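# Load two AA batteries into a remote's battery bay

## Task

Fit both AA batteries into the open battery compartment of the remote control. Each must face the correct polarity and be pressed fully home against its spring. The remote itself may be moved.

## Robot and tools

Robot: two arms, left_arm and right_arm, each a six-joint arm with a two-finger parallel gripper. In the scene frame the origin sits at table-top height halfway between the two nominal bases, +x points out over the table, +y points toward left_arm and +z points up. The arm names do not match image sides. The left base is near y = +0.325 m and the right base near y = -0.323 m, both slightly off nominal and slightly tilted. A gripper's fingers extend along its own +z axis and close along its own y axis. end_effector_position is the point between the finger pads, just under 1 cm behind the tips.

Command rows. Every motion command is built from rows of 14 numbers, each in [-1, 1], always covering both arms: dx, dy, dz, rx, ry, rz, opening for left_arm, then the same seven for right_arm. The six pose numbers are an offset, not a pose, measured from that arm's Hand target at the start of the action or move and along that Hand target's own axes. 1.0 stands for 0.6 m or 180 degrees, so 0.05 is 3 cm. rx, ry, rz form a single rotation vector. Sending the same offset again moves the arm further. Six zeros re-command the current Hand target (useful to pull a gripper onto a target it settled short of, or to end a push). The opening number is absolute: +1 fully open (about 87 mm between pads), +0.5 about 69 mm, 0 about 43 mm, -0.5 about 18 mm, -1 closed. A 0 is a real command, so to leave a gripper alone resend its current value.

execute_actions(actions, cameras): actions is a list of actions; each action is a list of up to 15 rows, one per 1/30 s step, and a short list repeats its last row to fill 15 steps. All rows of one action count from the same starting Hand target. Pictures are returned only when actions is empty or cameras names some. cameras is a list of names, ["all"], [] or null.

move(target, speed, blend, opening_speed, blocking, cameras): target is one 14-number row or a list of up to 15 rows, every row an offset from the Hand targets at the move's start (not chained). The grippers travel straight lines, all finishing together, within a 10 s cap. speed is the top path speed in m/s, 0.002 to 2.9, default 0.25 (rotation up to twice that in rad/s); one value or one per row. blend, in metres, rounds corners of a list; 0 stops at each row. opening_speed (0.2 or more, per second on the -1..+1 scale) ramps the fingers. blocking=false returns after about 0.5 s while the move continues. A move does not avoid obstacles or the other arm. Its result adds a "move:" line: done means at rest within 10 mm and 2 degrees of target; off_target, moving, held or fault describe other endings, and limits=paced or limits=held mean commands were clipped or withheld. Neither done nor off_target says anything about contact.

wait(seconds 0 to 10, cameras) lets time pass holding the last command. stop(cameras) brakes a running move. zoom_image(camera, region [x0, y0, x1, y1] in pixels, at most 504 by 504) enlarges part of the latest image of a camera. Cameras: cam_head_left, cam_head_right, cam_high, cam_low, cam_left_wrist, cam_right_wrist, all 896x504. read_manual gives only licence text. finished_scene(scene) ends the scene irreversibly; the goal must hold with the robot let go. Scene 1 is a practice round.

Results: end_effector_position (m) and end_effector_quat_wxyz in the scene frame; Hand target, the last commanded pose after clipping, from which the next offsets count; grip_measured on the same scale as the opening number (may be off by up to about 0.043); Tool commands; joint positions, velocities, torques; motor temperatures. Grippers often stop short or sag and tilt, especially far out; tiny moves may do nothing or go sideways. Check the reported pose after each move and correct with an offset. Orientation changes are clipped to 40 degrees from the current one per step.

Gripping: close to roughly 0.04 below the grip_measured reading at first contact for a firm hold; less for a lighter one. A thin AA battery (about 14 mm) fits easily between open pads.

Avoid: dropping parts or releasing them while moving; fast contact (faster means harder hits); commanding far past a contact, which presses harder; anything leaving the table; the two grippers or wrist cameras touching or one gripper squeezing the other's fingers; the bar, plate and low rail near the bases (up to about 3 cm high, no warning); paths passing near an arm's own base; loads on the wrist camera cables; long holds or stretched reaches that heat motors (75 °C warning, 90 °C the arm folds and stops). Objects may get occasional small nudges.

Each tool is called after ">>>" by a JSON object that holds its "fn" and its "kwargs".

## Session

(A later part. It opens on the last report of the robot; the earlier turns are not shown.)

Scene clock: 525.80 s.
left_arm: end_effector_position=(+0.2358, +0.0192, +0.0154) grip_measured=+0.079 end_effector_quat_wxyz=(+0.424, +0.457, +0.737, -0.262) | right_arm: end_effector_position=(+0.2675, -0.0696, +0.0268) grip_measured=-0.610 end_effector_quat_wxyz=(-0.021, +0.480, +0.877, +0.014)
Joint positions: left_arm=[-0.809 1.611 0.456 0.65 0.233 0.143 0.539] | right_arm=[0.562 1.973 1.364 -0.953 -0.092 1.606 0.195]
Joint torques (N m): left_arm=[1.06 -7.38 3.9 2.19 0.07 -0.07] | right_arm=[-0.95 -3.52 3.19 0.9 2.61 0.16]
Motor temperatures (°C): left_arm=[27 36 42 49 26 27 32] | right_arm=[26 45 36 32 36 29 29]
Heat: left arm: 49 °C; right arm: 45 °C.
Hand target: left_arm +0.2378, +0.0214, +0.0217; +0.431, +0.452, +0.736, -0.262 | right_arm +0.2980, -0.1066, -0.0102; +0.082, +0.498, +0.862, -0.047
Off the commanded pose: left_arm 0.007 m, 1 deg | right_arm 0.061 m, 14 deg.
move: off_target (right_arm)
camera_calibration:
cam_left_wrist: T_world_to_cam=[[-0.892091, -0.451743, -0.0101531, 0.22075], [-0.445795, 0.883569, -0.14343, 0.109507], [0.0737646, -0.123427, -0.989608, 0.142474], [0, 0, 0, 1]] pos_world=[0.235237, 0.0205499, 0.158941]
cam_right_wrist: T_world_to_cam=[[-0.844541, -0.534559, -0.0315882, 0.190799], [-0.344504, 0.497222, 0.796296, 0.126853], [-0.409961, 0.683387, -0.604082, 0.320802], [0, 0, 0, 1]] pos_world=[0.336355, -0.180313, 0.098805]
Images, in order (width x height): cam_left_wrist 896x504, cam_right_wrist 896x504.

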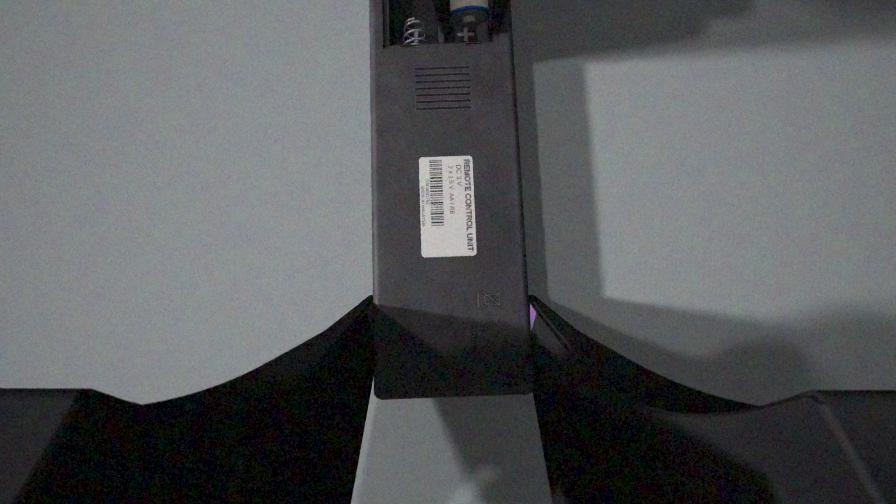

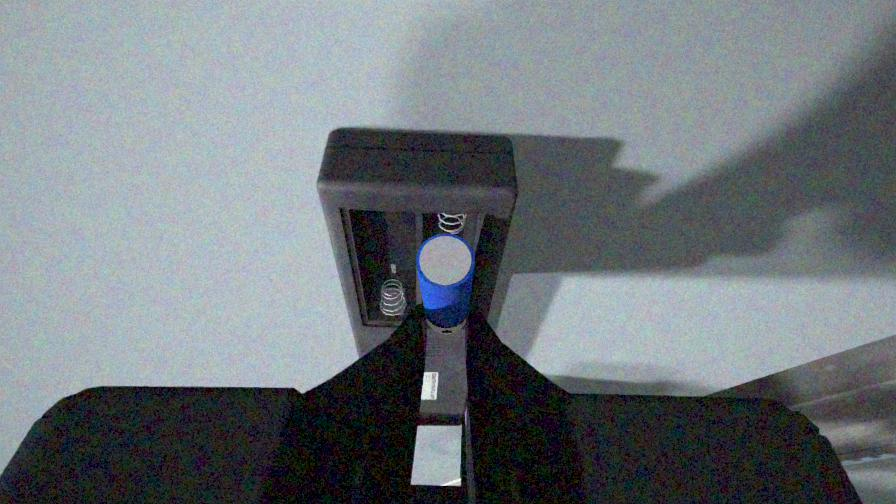

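>>> {"fn": "move", "kwargs": {"target": [[0,0,0,0,0,0,0.03,0.055,-0.003,-0.0785,0,0,0,-0.68],[0,0,0,0,0,0,0.03,0.0735,-0.0033,-0.1363,0,0.2,0,-0.68]], "speed": 0.12, "blend": [0.01,0], "cameras": ["cam_right_wrist","cam_left_wrist","cam_low"]}}

>>> {"fn": "zoom_image", "kwargs": {"camera": "cam_left_wrist", "region": [340, 0, 560, 110]}}

>>> {"fn": "zoom_image", "kwargs": {"camera": "cam_right_wrist", "region": [300, 90, 540, 360]}}

Scene clock: 597.93 s.
left_arm: end_effector_position=(+0.2359, +0.0200, +0.0148) grip_measured=+0.079 end_effector_quat_wxyz=(+0.424, +0.457, +0.737, -0.262) | right_arm: end_effector_position=(+0.2622, -0.0576, +0.0587) grip_measured=-0.610 end_effector_quat_wxyz=(-0.184, +0.488, +0.848, +0.093)
Joint positions: left_arm=[-0.807 1.611 0.454 0.65 0.233 0.143 0.539] | right_arm=[0.436 1.998 1.402 -1.024 -0.454 1.51 0.195]
Joint torques (N m): left_arm=[1.03 -7.32 4.1 2.19 0.08 -0.06] | right_arm=[-0.9 -7.71 5.18 0.46 -0.52 -0.13]
Heat: left arm: 49 °C; right arm: 42 °C.
Hand target: left_arm +0.2378, +0.0214, +0.0217; +0.431, +0.452, +0.736, -0.262 | right_arm +0.2670, -0.0567, +0.0619; -0.189, +0.488, +0.845, +0.109
Off the commanded pose: left_arm 0.007 m, 1 deg | right_arm 0.006 m, 2 deg.
move: done
camera_calibration:
cam_left_wrist: T_world_to_cam=[[-0.89137, -0.45317, -0.00977385, 0.220994], [-0.447367, 0.883017, -0.141931, 0.109121], [0.0729493, -0.122141, -0.989828, 0.142139], [0, 0, 0, 1]] pos_world=[0.235435, 0.0211534, 0.15834]
cam_right_wrist: T_world_to_cam=[[-0.869376, -0.494146, -0.00217527, 0.2008], [-0.141027, 0.243891, 0.959494, 0.0161467], [-0.4736, 0.834468, -0.281721, 0.336122], [0, 0, 0, 1]] pos_world=[0.336035, -0.185196, 0.0796368]
Images, in order (width x height): cam_low 896x504, cam_left_wrist 896x504, cam_right_wrist 896x504.

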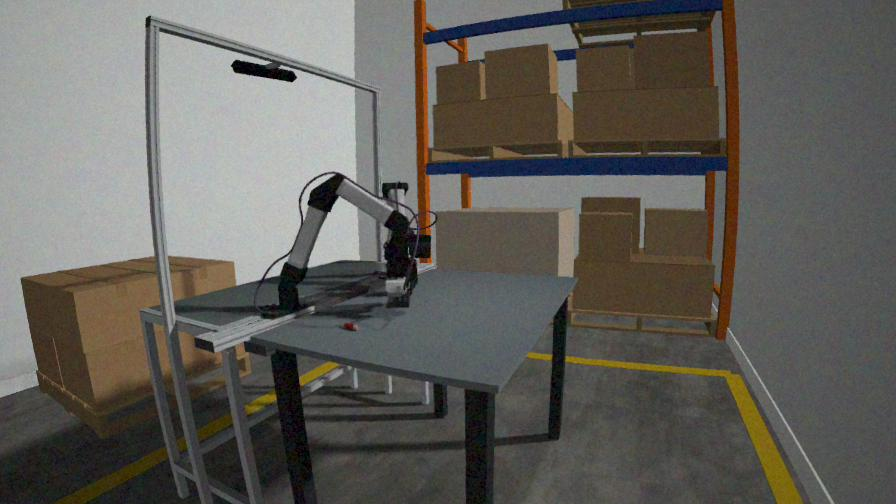

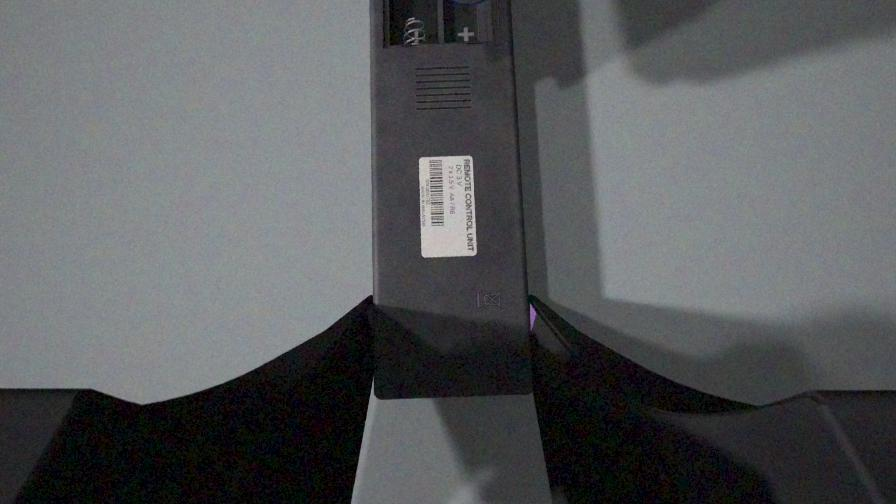

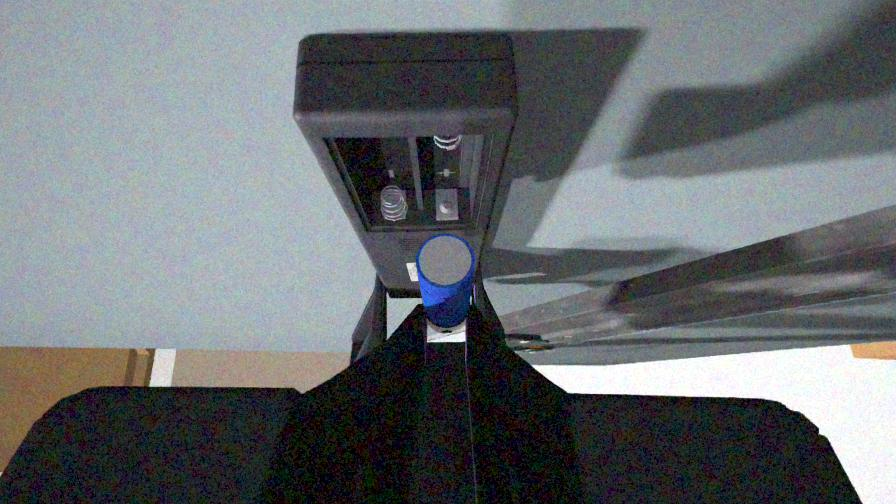

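Scaled by 2.291 from the camera's 896x504 image, which has a finer 1280x720 frame.

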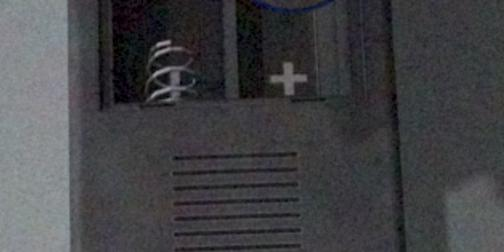

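Scaled by 1.867 from the camera's 896x504 image, which has a finer 1280x720 frame.

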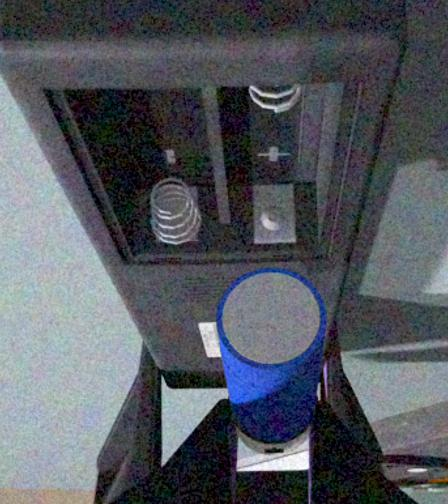

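>>> {"fn": "move", "kwargs": {"target": [0,0,0,0,0,0,0.03,0,-0.125,0,0,-0.04,0,-0.68], "speed": 0.2, "cameras": ["cam_right_wrist"]}}

>>> {"fn": "zoom_image", "kwargs": {"camera": "cam_right_wrist", "region": [300, 90, 540, 360]}}

Scene clock: 624.03 s.
left_arm: end_effector_position=(+0.2359, +0.0200, +0.0148) grip_measured=+0.079 end_effector_quat_wxyz=(+0.424, +0.457, +0.737, -0.262) | right_arm: end_effector_position=(+0.1957, -0.0947, +0.0573) grip_measured=-0.610 end_effector_quat_wxyz=(-0.154, +0.490, +0.856, +0.066)
Joint positions: left_arm=[-0.807 1.611 0.454 0.65 0.233 0.143 0.539] | right_arm=[0.468 1.728 1.075 -0.967 -0.376 1.54 0.195]
Joint torques (N m): left_arm=[1.06 -7.32 4.01 2.16 0.08 -0.06] | right_arm=[0.31 -7.61 5 0.47 0.04 0.1]
Heat: left arm: 48 °C; right arm: 45 °C.
Hand target: left_arm +0.2378, +0.0214, +0.0217; +0.431, +0.452, +0.736, -0.262 | right_arm +0.2020, -0.0943, +0.0619; -0.135, +0.494, +0.855, +0.078
Off the commanded pose: left_arm 0.007 m, 1 deg | right_arm 0.008 m, 3 deg.
move: off_target (right_arm)
camera_calibration:
cam_right_wrist: T_world_to_cam=[[-0.865434, -0.500864, 0.0125864, 0.122428], [-0.168628, 0.314841, 0.934045, 0.0307804], [-0.471792, 0.806232, -0.356934, 0.336484], [0, 0, 0, 1]] pos_world=[0.269894, -0.219655, 0.0898112]
Images, in order (width x height): cam_right_wrist 896x504.

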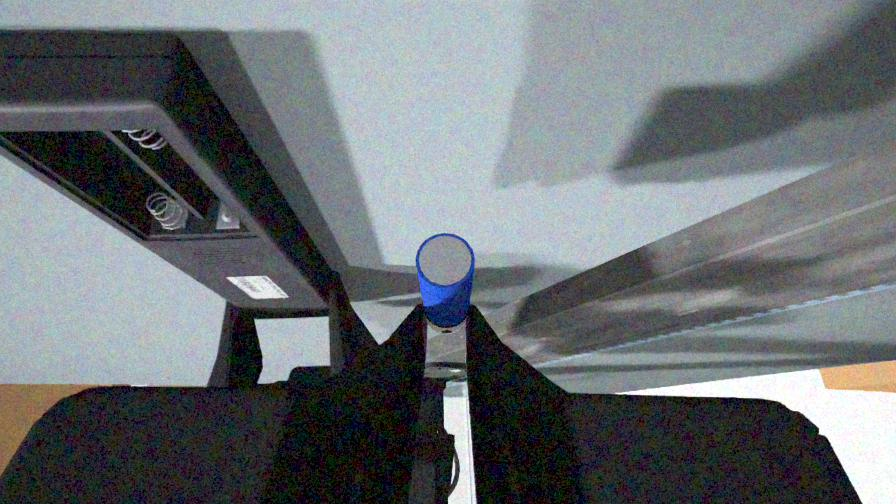

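Scaled by 1.867 from the camera's 896x504 image, which has a finer 1280x720 frame.

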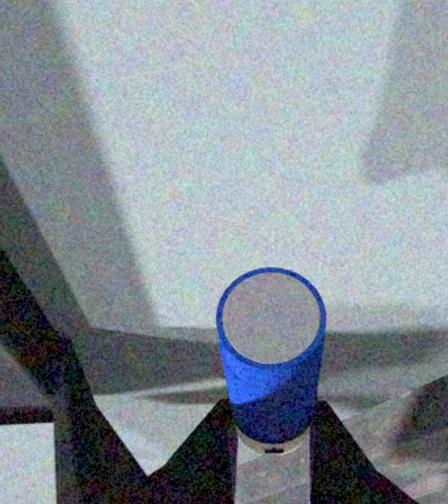

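>>> {"fn": "move", "kwargs": {"target": [[0,0,0,0,0,0,0.03,-0.0212,0,0.0649,0,0,0,-0.68],[0,0,0,0,0,0,0.03,-0.0248,0,0.076,0,0,0,-0.68]], "speed": [0.15,0.04], "blend": [0.003,0], "cameras": ["cam_right_wrist"]}}

>>> {"fn": "zoom_image", "kwargs": {"camera": "cam_right_wrist", "region": [300, 90, 540, 360]}}

Scene clock: 633.70 s.
left_arm: end_effector_position=(+0.2359, +0.0200, +0.0148) grip_measured=+0.079 end_effector_quat_wxyz=(+0.424, +0.457, +0.737, -0.262) | right_arm: end_effector_position=(+0.1964, -0.0938, +0.0158) grip_measured=-0.610 end_effector_quat_wxyz=(-0.148, +0.487, +0.857, +0.076)
Joint positions: left_arm=[-0.807 1.611 0.454 0.65 0.233 0.143 0.539] | right_arm=[0.476 1.791 0.967 -0.769 -0.375 1.547 0.195]
Joint torques (N m): left_arm=[1.05 -7.24 4.03 2.17 0.07 -0.06] | right_arm=[0.32 -5.81 4.64 0.54 0.07 0.11]
Heat: left arm: 48 °C; right arm: 45 °C.
Hand target: left_arm +0.2378, +0.0214, +0.0217; +0.431, +0.452, +0.736, -0.262 | right_arm +0.2020, -0.0944, +0.0139; -0.135, +0.494, +0.856, +0.078
Off the commanded pose: left_arm 0.007 m, 1 deg | right_arm 0.006 m, 2 deg.
move: done
camera_calibration:
cam_right_wrist: T_world_to_cam=[[-0.86429, -0.502867, -0.0113211, 0.123878], [-0.189064, 0.303928, 0.933746, 0.0723563], [-0.46611, 0.809168, -0.357756, 0.320548], [0, 0, 0, 1]] pos_world=[0.270157, -0.219074, 0.048518]
Images, in order (width x height): cam_right_wrist 896x504.

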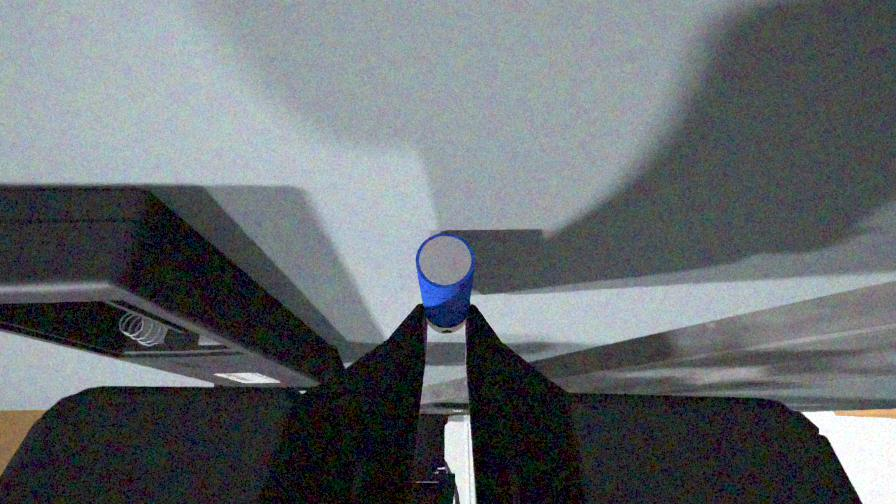

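Scaled by 1.867 from the camera's 896x504 image, which has a finer 1280x720 frame.

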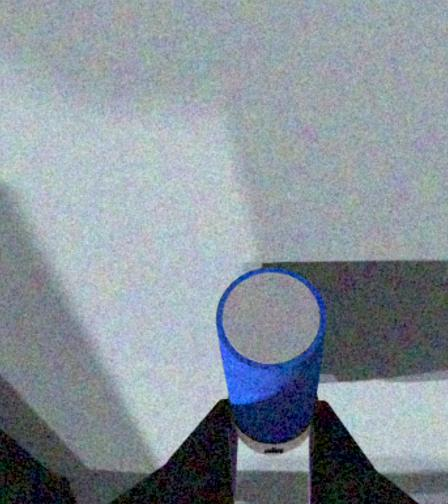

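>>> {"fn": "move", "kwargs": {"target": [[0,0,0,0,0,0,0.03,-0.003,0,0.010,0,0,0,-0.68],[0,0,0,0,0,0,0.03,-0.003,0,0.010,0,0,0,-0.5]], "speed": [0.04,0.04], "opening_speed": 0.3, "cameras": ["cam_right_wrist"]}}

Scene clock: 645.10 s.
left_arm: end_effector_position=(+0.2359, +0.0200, +0.0148) grip_measured=+0.079 end_effector_quat_wxyz=(+0.424, +0.457, +0.737, -0.262) | right_arm: end_effector_position=(+0.1958, -0.0942, +0.0098) grip_measured=-0.500 end_effector_quat_wxyz=(-0.148, +0.487, +0.857, +0.075)
Joint positions: left_arm=[-0.807 1.611 0.454 0.65 0.233 0.143 0.539] | right_arm=[0.478 1.803 0.954 -0.746 -0.374 1.549 0.25]
Joint torques (N m): left_arm=[1.06 -7.34 3.95 2.18 0.09 -0.07] | right_arm=[0.27 -5.75 4.46 0.55 0.04 0.11]
Heat: left arm: 48 °C; right arm: 45 °C.
Hand target: left_arm +0.2378, +0.0214, +0.0217; +0.431, +0.452, +0.736, -0.262 | right_arm +0.2019, -0.0943, +0.0077; -0.135, +0.494, +0.855, +0.078
Off the commanded pose: left_arm 0.007 m, 1 deg | right_arm 0.006 m, 2 deg.
move: done
camera_calibration:
cam_right_wrist: T_world_to_cam=[[-0.864268, -0.502942, -0.00951495, 0.123133], [-0.188394, 0.306086, 0.933177, 0.0780837], [-0.466421, 0.808307, -0.359292, 0.318441], [0, 0, 0, 1]] pos_world=[0.269659, -0.21937, 0.0427191]
Images, in order (width x height): cam_right_wrist 896x504.

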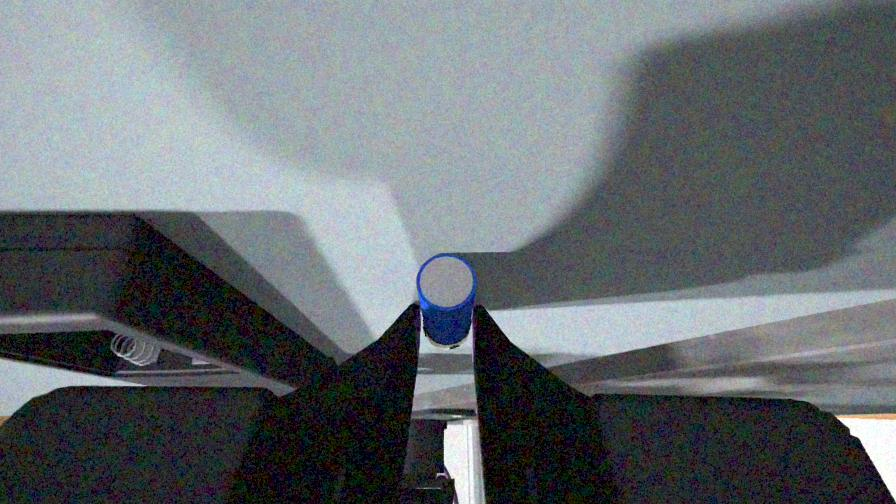

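>>> {"fn": "move", "kwargs": {"target": [0,0,0,0,0,0,0.03,0.0014,0,-0.0043,0,-0.2,0,-0.4], "speed": 0.12, "opening_speed": 0.5, "cameras": ["cam_right_wrist"]}}

>>> {"fn": "zoom_image", "kwargs": {"camera": "cam_right_wrist", "region": [340, 160, 560, 380]}}

Scene clock: 655.93 s.
left_arm: end_effector_position=(+0.2359, +0.0200, +0.0148) grip_measured=+0.079 end_effector_quat_wxyz=(+0.424, +0.457, +0.737, -0.262) | right_arm: end_effector_position=(+0.1907, -0.0874, +0.0089) grip_measured=-0.400 end_effector_quat_wxyz=(+0.078, +0.481, +0.872, -0.050)
Joint positions: left_arm=[-0.807 1.611 0.454 0.65 0.233 0.143 0.539] | right_arm=[0.803 1.791 1.082 -0.913 0.135 1.858 0.3]
Joint torques (N m): left_arm=[1.03 -7.3 4.08 2.17 0.1 -0.06] | right_arm=[-0.16 -6.34 5.38 0.3 0.12 -0.08]
Heat: left arm: 48 °C; right arm: 44 °C.
Hand target: left_arm +0.2378, +0.0214, +0.0217; +0.431, +0.452, +0.736, -0.262 | right_arm +0.1939, -0.0865, +0.0116; +0.079, +0.484, +0.870, -0.045 (not the last commanded pose)
Off the commanded pose: left_arm 0.007 m, 1 deg | right_arm 0.013 m, 8 deg.
move: held (right_arm; a check stopped the path); limits=held
pose unreachable (right arm): on one or more control steps of this call, first in action 0 (counted from 0), this arm could not follow its commanded pose, so it was not sent that pose on those steps. It may still have moved: this result reports where it is.
cause: moving toward the commanded pose would bring a part of the arm too close to another arm (this arm's wrist (the part past joint 4) and the left arm's wrist camera, 4 mm apart when this arm was first held).
camera_calibration:
cam_right_wrist: T_world_to_cam=[[-0.846113, -0.532759, -0.0161201, 0.116173], [-0.421315, 0.649983, 0.632468, 0.152981], [-0.326475, 0.541931, -0.774419, 0.26396], [0, 0, 0, 1]] pos_world=[0.248925, -0.180592, 0.109533]
Images, in order (width x height): cam_right_wrist 896x504.

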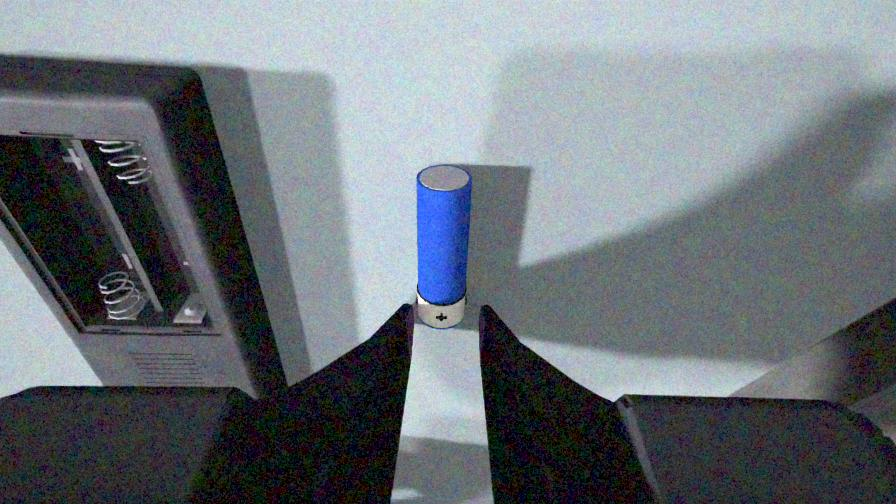

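Scaled by 2.291 from the camera's 896x504 image, which has a finer 1280x720 frame.

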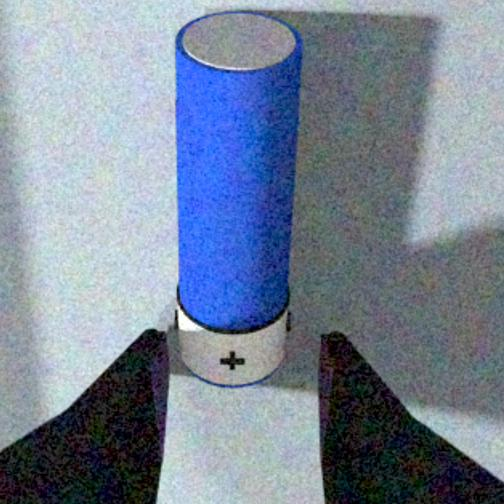

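>>> {"fn": "move", "kwargs": {"target": [[0,0,0,0,0,0,0.03,-0.014,0.0025,-0.003,0,0,0,-0.4],[0,0,0,0,0,0,0.03,-0.014,0.0025,-0.003,0,0,0,-0.68]], "speed": 0.06, "opening_speed": 0.25, "cameras": ["cam_right_wrist"]}}

>>> {"fn": "zoom_image", "kwargs": {"camera": "cam_right_wrist", "region": [340, 160, 560, 380]}}

Scene clock: 684.33 s.
left_arm: end_effector_position=(+0.2359, +0.0200, +0.0148) grip_measured=+0.079 end_effector_quat_wxyz=(+0.424, +0.457, +0.737, -0.262) | right_arm: end_effector_position=(+0.1943, -0.0913, +0.0091) grip_measured=-0.608 end_effector_quat_wxyz=(+0.077, +0.480, +0.872, -0.052)
Joint positions: left_arm=[-0.807 1.611 0.454 0.65 0.233 0.143 0.539] | right_arm=[0.784 1.791 1.082 -0.913 0.135 1.837 0.196]
Joint torques (N m): left_arm=[1.05 -7.32 3.97 2.16 0.08 -0.04] | right_arm=[-0.99 -7.01 5.61 0.21 0.14 -0.13]
Heat: left arm: 48 °C; right arm: 45 °C.
Hand target: left_arm +0.2378, +0.0214, +0.0217; +0.431, +0.452, +0.736, -0.262 | right_arm +0.1993, -0.0925, +0.0149; +0.079, +0.484, +0.870, -0.045
Off the commanded pose: left_arm 0.007 m, 1 deg | right_arm 0.008 m, 1 deg.
move: done
camera_calibration:
cam_right_wrist: T_world_to_cam=[[-0.84496, -0.53467, -0.0130339, 0.116697], [-0.421054, 0.649987, 0.632638, 0.156903], [-0.329781, 0.540042, -0.774338, 0.267938], [0, 0, 0, 1]] pos_world=[0.25303, -0.184288, 0.109732]
Images, in order (width x height): cam_right_wrist 896x504.

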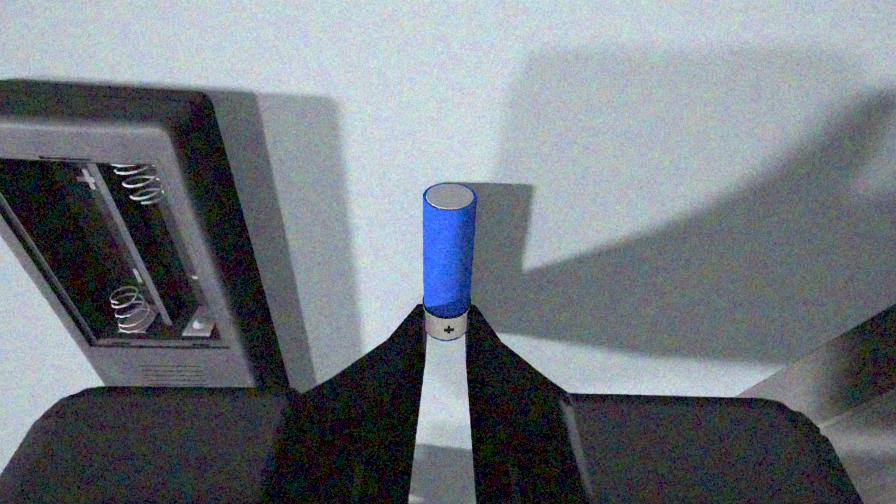

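Scaled by 2.291 from the camera's 896x504 image, which has a finer 1280x720 frame.

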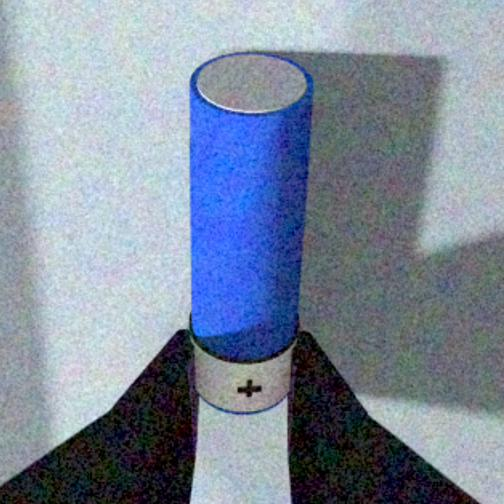

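>>> {"fn": "move", "kwargs": {"target": [[0,0,0,0,0,0,0.03,0,0,0,0,0,0,-0.5],[0,0,0,0,0,0,0.03,-0.0036,0,-0.0066,0,0,0,-0.5],[0,0,0,0,0,0,0.03,-0.0036,0,-0.0066,0,0,0,-0.68]], "speed": 0.06, "opening_speed": 0.3, "cameras": ["cam_right_wrist"]}}

>>> {"fn": "zoom_image", "kwargs": {"camera": "cam_right_wrist", "region": [340, 160, 560, 380]}}

Scene clock: 697.17 s.
left_arm: end_effector_position=(+0.2359, +0.0200, +0.0148) grip_measured=+0.079 end_effector_quat_wxyz=(+0.424, +0.457, +0.737, -0.262) | right_arm: end_effector_position=(+0.1951, -0.0924, +0.0092) grip_measured=-0.608 end_effector_quat_wxyz=(+0.077, +0.480, +0.872, -0.052)
Joint positions: left_arm=[-0.807 1.611 0.454 0.65 0.233 0.143 0.539] | right_arm=[0.78 1.791 1.082 -0.913 0.135 1.831 0.196]
Joint torques (N m): left_arm=[1.02 -7.25 4 2.18 0.09 -0.04] | right_arm=[-1.02 -7.68 6.39 0.06 0.14 -0.12]
Heat: left arm: 48 °C; right arm: 45 °C.
Hand target: left_arm +0.2378, +0.0214, +0.0217; +0.431, +0.452, +0.736, -0.262 | right_arm +0.2001, -0.0936, +0.0191; +0.079, +0.484, +0.870, -0.045
Off the commanded pose: left_arm 0.007 m, 1 deg | right_arm 0.011 m, 1 deg.
move: off_target (right_arm); target 3's new opening was sent with right_arm's hand 0.011 m and 1 deg from that target
camera_calibration:
cam_right_wrist: T_world_to_cam=[[-0.844397, -0.535587, -0.0118336, 0.116534], [-0.421093, 0.649909, 0.632692, 0.157857], [-0.331171, 0.539226, -0.774313, 0.268919], [0, 0, 0, 1]] pos_world=[0.253932, -0.185187, 0.109732]
Images, in order (width x height): cam_right_wrist 896x504.

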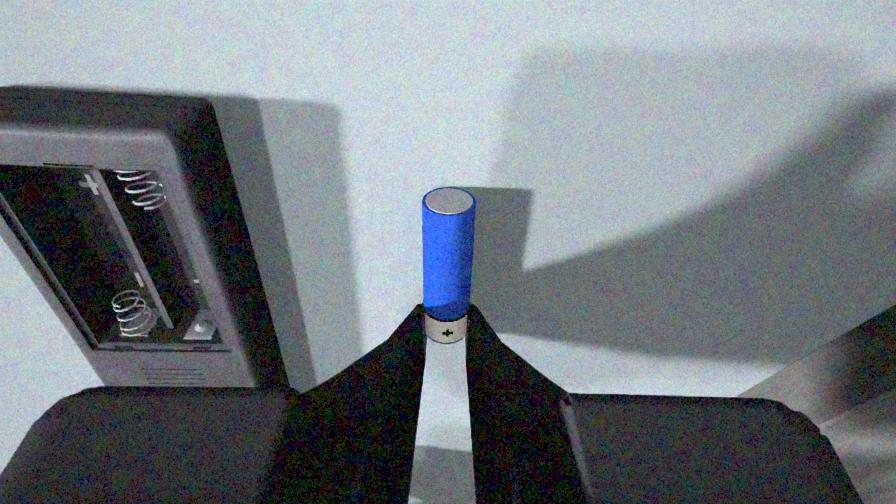

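Scaled by 2.291 from the camera's 896x504 image, which has a finer 1280x720 frame.

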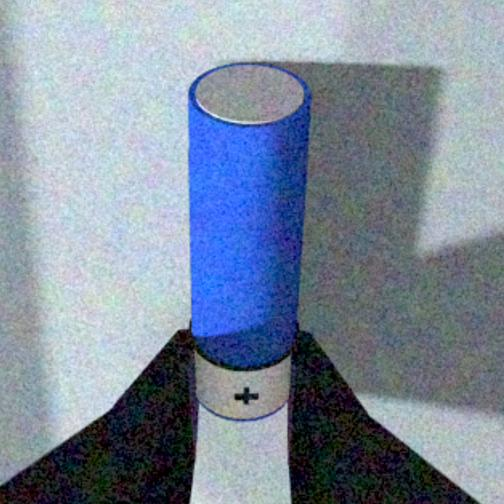

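>>> {"fn": "move", "kwargs": {"target": [[0,0,0,0,0,0,0.03,0,0,0,0,0,0,-0.5],[0,0,0,0,0,0,0.03,-0.0019,0,-0.0107,0,0,0,-0.5]], "speed": 0.06, "opening_speed": 0.3}}

Scene clock: 703.30 s.
left_arm: end_effector_position=(+0.2359, +0.0200, +0.0148) grip_measured=+0.079 end_effector_quat_wxyz=(+0.424, +0.457, +0.737, -0.262) | right_arm: end_effector_position=(+0.1905, -0.0974, +0.0094) grip_measured=-0.500 end_effector_quat_wxyz=(+0.074, +0.479, +0.873, -0.065)
Joint positions: left_arm=[-0.807 1.611 0.454 0.65 0.233 0.143 0.539] | right_arm=[0.78 1.791 1.082 -0.94 0.135 1.83 0.25]
Joint torques (N m): left_arm=[1.11 -7.28 4 2.17 0.08 -0.07] | right_arm=[-1.09 -8.5 7.71 0.04 0.13 -0.11]
Heat: left arm: 47 °C; right arm: 46 °C.
Hand target: left_arm +0.2378, +0.0214, +0.0217; +0.431, +0.452, +0.736, -0.262 | right_arm +0.2001, -0.0935, +0.0257; +0.079, +0.484, +0.870, -0.045
Off the commanded pose: left_arm 0.007 m, 1 deg | right_arm 0.019 m, 2 deg.
move: off_target (right_arm)

>>> {"fn": "move", "kwargs": {"target": [[0,0,0,0,0,0,0.03,-0.0047,0,-0.026,0,0,0,-0.4]], "speed": 0.06, "cameras": ["cam_right_wrist"]}}

Scene clock: 721.13 s.
left_arm: end_effector_position=(+0.2359, +0.0200, +0.0148) grip_measured=+0.079 end_effector_quat_wxyz=(+0.424, +0.457, +0.737, -0.262) | right_arm: end_effector_position=(+0.1917, -0.0971, +0.0255) grip_measured=-0.400 end_effector_quat_wxyz=(+0.074, +0.480, +0.872, -0.065)
Joint positions: left_arm=[-0.807 1.611 0.454 0.65 0.233 0.143 0.539] | right_arm=[0.775 1.766 1.121 -1.003 0.135 1.828 0.3]
Joint torques (N m): left_arm=[1.02 -7.31 4.03 2.17 0.07 -0.05] | right_arm=[-0.95 -8.39 7.94 0.03 0.14 -0.12]
Heat: left arm: 47 °C; right arm: 48 °C.
Hand target: left_arm +0.2378, +0.0214, +0.0217; +0.431, +0.452, +0.736, -0.262 | right_arm +0.2001, -0.0935, +0.0415; +0.079, +0.484, +0.870, -0.045
Off the commanded pose: left_arm 0.007 m, 1 deg | right_arm 0.018 m, 2 deg.
move: off_target (right_arm)
camera_calibration:
cam_right_wrist: T_world_to_cam=[[-0.845999, -0.53302, 0.013197, 0.11129], [-0.407956, 0.66304, 0.627654, 0.148044], [-0.343302, 0.525611, -0.778381, 0.284069], [0, 0, 0, 1]] pos_world=[0.252069, -0.188149, 0.126725]
Images, in order (width x height): cam_right_wrist 896x504.

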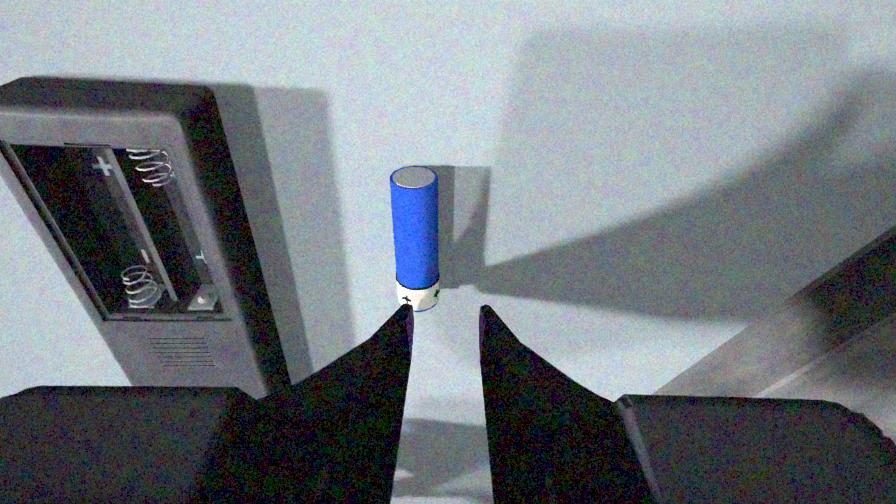

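>>> {"fn": "move", "kwargs": {"target": [[0,0,0,0,0,0,0.03,0.0033,0.0167,0,0,0,0,-0.2]], "speed": 0.06, "cameras": ["cam_right_wrist"]}}

Scene clock: 736.67 s.
left_arm: end_effector_position=(+0.2359, +0.0200, +0.0148) grip_measured=+0.079 end_effector_quat_wxyz=(+0.424, +0.457, +0.737, -0.262) | right_arm: end_effector_position=(+0.2005, -0.0871, +0.0338) grip_measured=-0.200 end_effector_quat_wxyz=(+0.078, +0.480, +0.872, -0.049)
Joint positions: left_arm=[-0.807 1.611 0.454 0.65 0.233 0.143 0.539] | right_arm=[0.775 1.772 1.166 -1.01 0.135 1.826 0.4]
Joint torques (N m): left_arm=[0.95 -7.25 3.97 2.18 0.07 -0.07] | right_arm=[-1.13 -6.05 8.1 0.09 0.14 -0.13]
Heat: left arm: 47 °C; right arm: 47 °C.
Hand target: left_arm +0.2378, +0.0214, +0.0217; +0.431, +0.452, +0.736, -0.262 | right_arm +0.2076, -0.0866, +0.0411; +0.079, +0.484, +0.870, -0.045
Off the commanded pose: left_arm 0.007 m, 1 deg | right_arm 0.010 m, 1 deg.
move: done
camera_calibration:
cam_right_wrist: T_world_to_cam=[[-0.844271, -0.535641, -0.017188, 0.124367], [-0.423515, 0.647199, 0.633853, 0.141368], [-0.328394, 0.542423, -0.773263, 0.28671], [0, 0, 0, 1]] pos_world=[0.259024, -0.180395, 0.134233]
Images, in order (width x height): cam_right_wrist 896x504.

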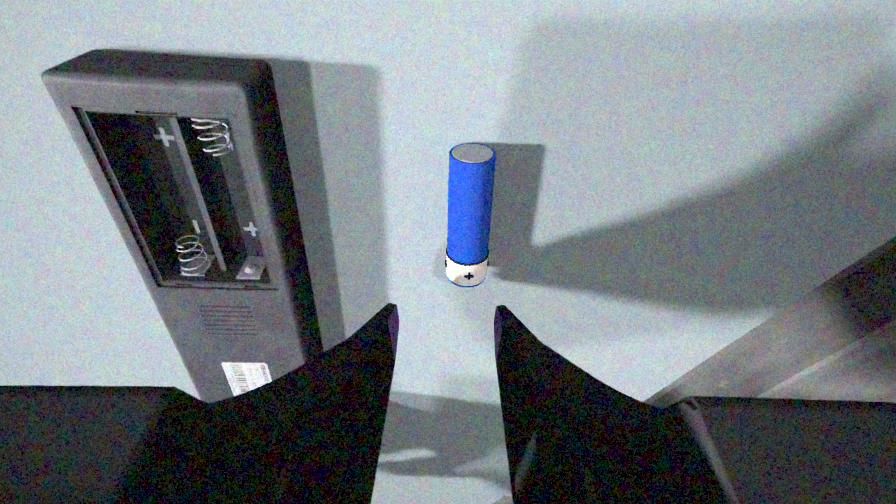

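>>> {"fn": "move", "kwargs": {"target": [[0,0,0,0,0,0,0.03,0,-0.012,0.006,0,0,0,-0.2]], "speed": 0.06, "cameras": ["cam_right_wrist"]}}

Scene clock: 748.73 s.
left_arm: end_effector_position=(+0.2359, +0.0200, +0.0148) grip_measured=+0.079 end_effector_quat_wxyz=(+0.424, +0.457, +0.737, -0.262) | right_arm: end_effector_position=(+0.1984, -0.0895, +0.0317) grip_measured=-0.200 end_effector_quat_wxyz=(+0.077, +0.480, +0.872, -0.054)
Joint positions: left_arm=[-0.807 1.611 0.454 0.65 0.233 0.143 0.539] | right_arm=[0.775 1.772 1.157 -1.01 0.135 1.826 0.4]
Joint torques (N m): left_arm=[1.05 -7.32 3.92 2.18 0.08 -0.04] | right_arm=[-0.72 -7.61 5.03 0.25 0.14 -0.08]
Heat: left arm: 47 °C; right arm: 46 °C.
Hand target: left_arm +0.2378, +0.0214, +0.0217; +0.431, +0.452, +0.736, -0.262 | right_arm +0.2018, -0.0909, +0.0376; +0.079, +0.484, +0.870, -0.045
Off the commanded pose: left_arm 0.007 m, 1 deg | right_arm 0.007 m, 1 deg.
move: done
camera_calibration:
cam_right_wrist: T_world_to_cam=[[-0.84455, -0.535411, -0.00834241, 0.121118], [-0.419295, 0.651538, 0.63221, 0.142956], [-0.333057, 0.537431, -0.774752, 0.286155], [0, 0, 0, 1]] pos_world=[0.257537, -0.182082, 0.132331]
Images, in order (width x height): cam_right_wrist 896x504.

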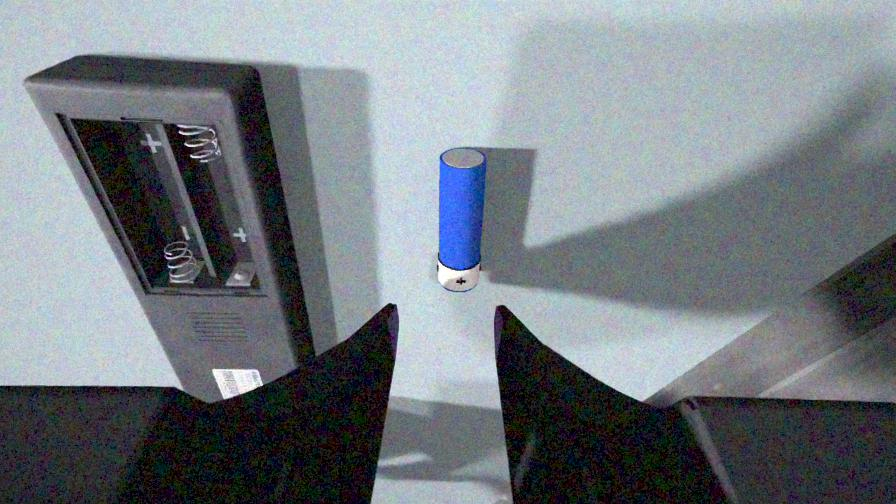

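>>> {"fn": "move", "kwargs": {"target": [[0,0,0,0,0,0,0.03,0.0064,-0.0078,0.0365,0,0,0,-0.2]], "speed": 0.06, "cameras": ["cam_right_wrist"]}}

Scene clock: 762.47 s.
left_arm: end_effector_position=(+0.2359, +0.0200, +0.0148) grip_measured=+0.079 end_effector_quat_wxyz=(+0.424, +0.457, +0.737, -0.262) | right_arm: end_effector_position=(+0.1938, -0.0954, +0.0152) grip_measured=-0.200 end_effector_quat_wxyz=(+0.077, +0.480, +0.872, -0.054)
Joint positions: left_arm=[-0.807 1.611 0.454 0.65 0.233 0.143 0.539] | right_arm=[0.775 1.772 1.085 -0.937 0.135 1.826 0.4]
Joint torques (N m): left_arm=[1.05 -7.35 3.97 2.17 0.07 -0.05] | right_arm=[-0.23 -6.06 4.83 0.43 0.13 -0.02]
Motor temperatures (°C): left_arm=[27 39 41 47 26 27 32] | right_arm=[26 46 38 31 31 29 28]
Heat: left arm: 47 °C; right arm: 46 °C.
Hand target: left_arm +0.2378, +0.0214, +0.0217; +0.431, +0.452, +0.736, -0.262 | right_arm +0.1979, -0.0936, +0.0154; +0.079, +0.484, +0.870, -0.045
Off the commanded pose: left_arm 0.007 m, 1 deg | right_arm 0.004 m, 1 deg.
move: done
camera_calibration:
cam_right_wrist: T_world_to_cam=[[-0.844548, -0.535409, -0.00869636, 0.113977], [-0.419445, 0.651359, 0.632295, 0.155298], [-0.332872, 0.537652, -0.774679, 0.274997], [0, 0, 0, 1]] pos_world=[0.252937, -0.187983, 0.115831]
Images, in order (width x height): cam_right_wrist 896x504.

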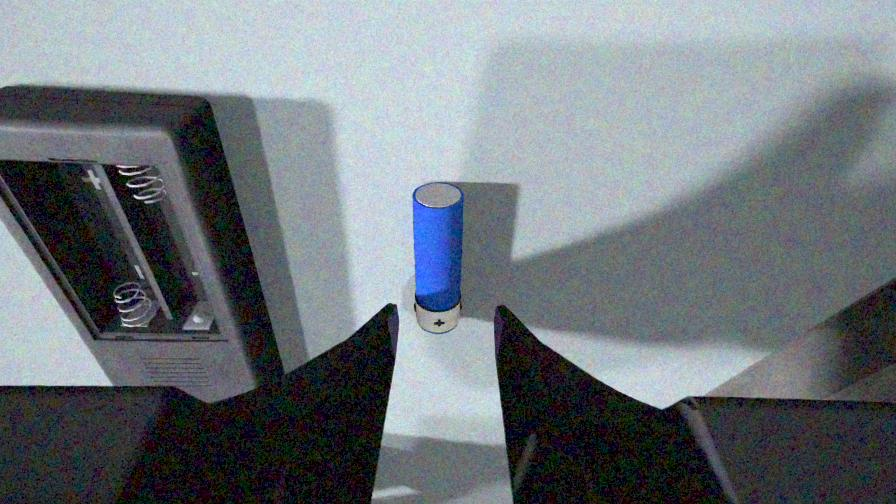

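>>> {"fn": "move", "kwargs": {"target": [[0,0,0,0,0,0,0.03,0.0015,0.003,0.0045,0,0,0,-0.2],[0,0,0,0,0,0,0.03,0.0015,0.003,0.0045,0,0,0,-0.68]], "speed": 0.05, "opening_speed": 0.3, "cameras": ["cam_right_wrist"]}}

>>> {"fn": "zoom_image", "kwargs": {"camera": "cam_right_wrist", "region": [340, 160, 560, 380]}}

Scene clock: 771.37 s.
left_arm: end_effector_position=(+0.2359, +0.0200, +0.0148) grip_measured=+0.079 end_effector_quat_wxyz=(+0.424, +0.457, +0.737, -0.262) | right_arm: end_effector_position=(+0.1948, -0.0945, +0.0121) grip_measured=-0.610 end_effector_quat_wxyz=(+0.077, +0.480, +0.872, -0.054)
Joint positions: left_arm=[-0.807 1.611 0.454 0.65 0.233 0.143 0.539] | right_arm=[0.775 1.783 1.085 -0.927 0.135 1.826 0.195]
Joint torques (N m): left_arm=[1.1 -7.3 4.03 2.19 0.05 -0.05] | right_arm=[-0.16 -5.96 5.01 0.43 0.13 -0.02]
Heat: left arm: 47 °C; right arm: 45 °C.
Hand target: left_arm +0.2378, +0.0214, +0.0217; +0.431, +0.452, +0.736, -0.262 | right_arm +0.1992, -0.0923, +0.0126; +0.079, +0.484, +0.870, -0.045
Off the commanded pose: left_arm 0.007 m, 1 deg | right_arm 0.005 m, 1 deg.
move: done
camera_calibration:
cam_right_wrist: T_world_to_cam=[[-0.844579, -0.535373, -0.00787898, 0.115255], [-0.419075, 0.651811, 0.632075, 0.156978], [-0.33326, 0.537139, -0.774867, 0.272491], [0, 0, 0, 1]] pos_world=[0.253938, -0.186981, 0.112831]
Images, in order (width x height): cam_right_wrist 896x504.

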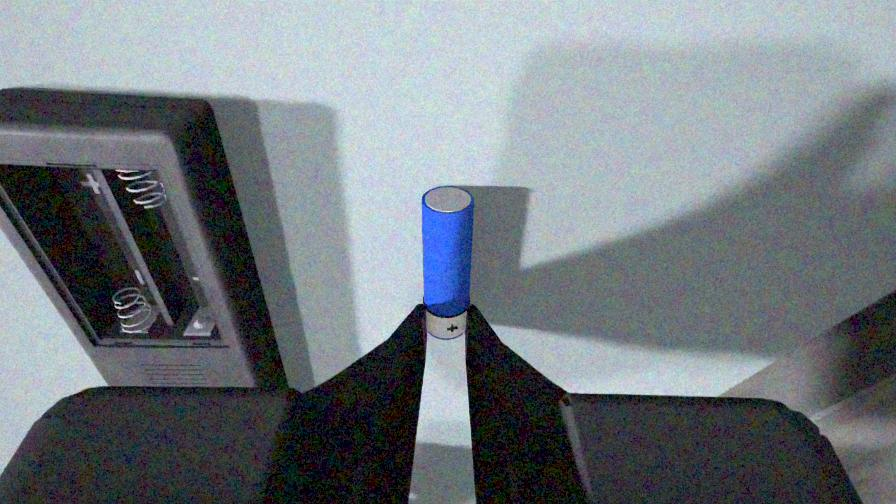

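Scaled by 2.291 from the camera's 896x504 image, which has a finer 1280x720 frame.

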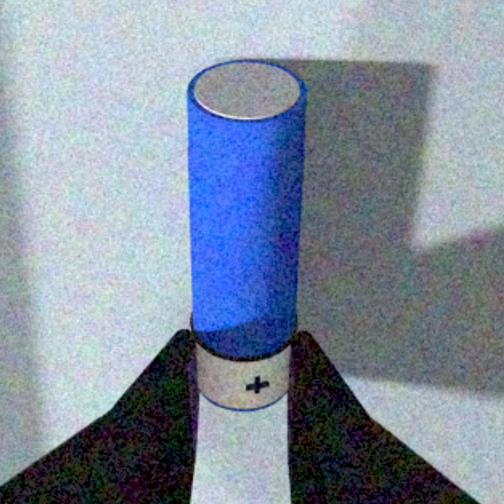

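>>> {"fn": "move", "kwargs": {"target": [[0,0,0,0,0,0,0.03,-0.0198,0,-0.115,0,0.03,0,-0.68],[0,0,0,0,0,0,0.03,-0.028,0.1303,-0.1135,0,0.122,0,-0.68]], "speed": 0.2, "blend": [0.03,0], "cameras": ["cam_right_wrist","cam_left_wrist"]}}

>>> {"fn": "zoom_image", "kwargs": {"camera": "cam_right_wrist", "region": [300, 30, 600, 360]}}

Scene clock: 797.73 s.
left_arm: end_effector_position=(+0.2359, +0.0200, +0.0148) grip_measured=+0.079 end_effector_quat_wxyz=(+0.424, +0.457, +0.737, -0.262) | right_arm: end_effector_position=(+0.2627, -0.0573, +0.0714) grip_measured=-0.610 end_effector_quat_wxyz=(-0.083, +0.484, +0.871, +0.035)
Joint positions: left_arm=[-0.807 1.611 0.454 0.65 0.233 0.143 0.539] | right_arm=[0.533 1.958 1.493 -1.12 -0.222 1.587 0.195]
Joint torques (N m): left_arm=[0.96 -7.38 4 2.19 0.1 -0.04] | right_arm=[-0.65 -7.72 8.75 0.17 -0.31 -0.12]
Heat: left arm: 47 °C; right arm: 43 °C.
Hand target: left_arm +0.2378, +0.0214, +0.0217; +0.431, +0.452, +0.736, -0.262 | right_arm +0.2679, -0.0546, +0.0825; -0.088, +0.484, +0.869, +0.048
Off the commanded pose: left_arm 0.007 m, 1 deg | right_arm 0.013 m, 2 deg.
move: off_target (right_arm)
camera_calibration:
cam_left_wrist: T_world_to_cam=[[-0.89137, -0.45317, -0.00977385, 0.220994], [-0.447367, 0.883017, -0.141931, 0.109121], [0.0729493, -0.122141, -0.989828, 0.142139], [0, 0, 0, 1]] pos_world=[0.235435, 0.0211534, 0.15834]
cam_right_wrist: T_world_to_cam=[[-0.852686, -0.522365, -0.00786778, 0.19579], [-0.265557, 0.420416, 0.8676, 0.0533369], [-0.449896, 0.74188, -0.4972, 0.343666], [0, 0, 0, 1]] pos_world=[0.335725, -0.175109, 0.126136]
Images, in order (width x height): cam_left_wrist 896x504, cam_right_wrist 896x504.

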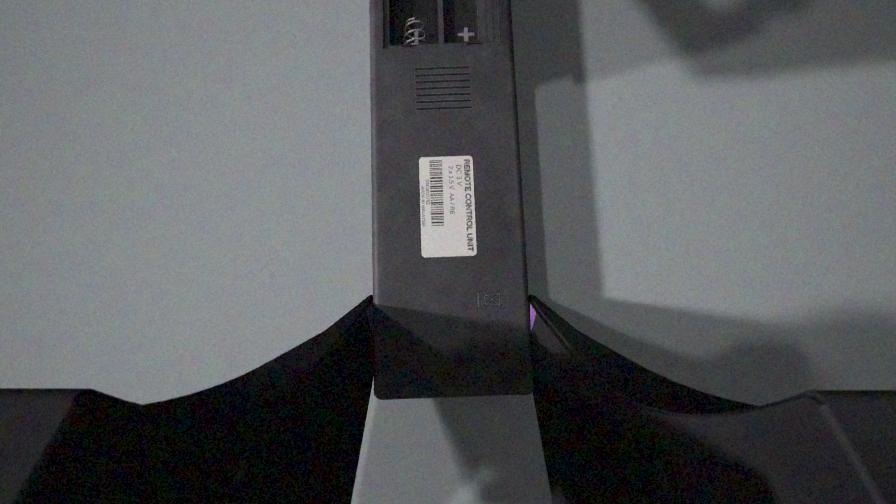

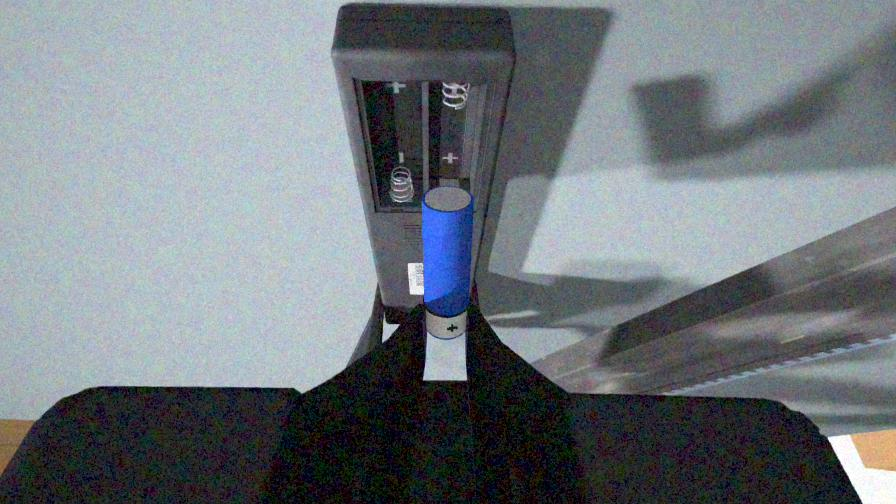

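Scaled by 1.527 from the camera's 896x504 image, which has a finer 1280x720 frame.

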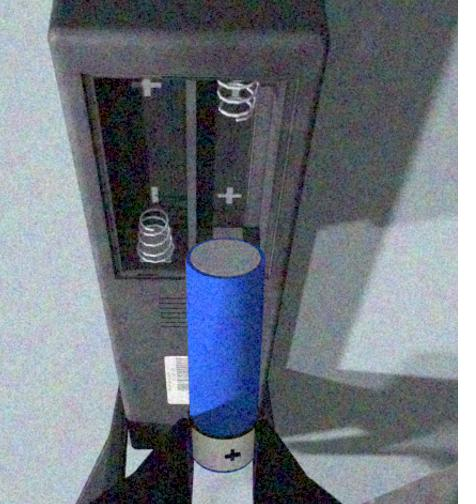

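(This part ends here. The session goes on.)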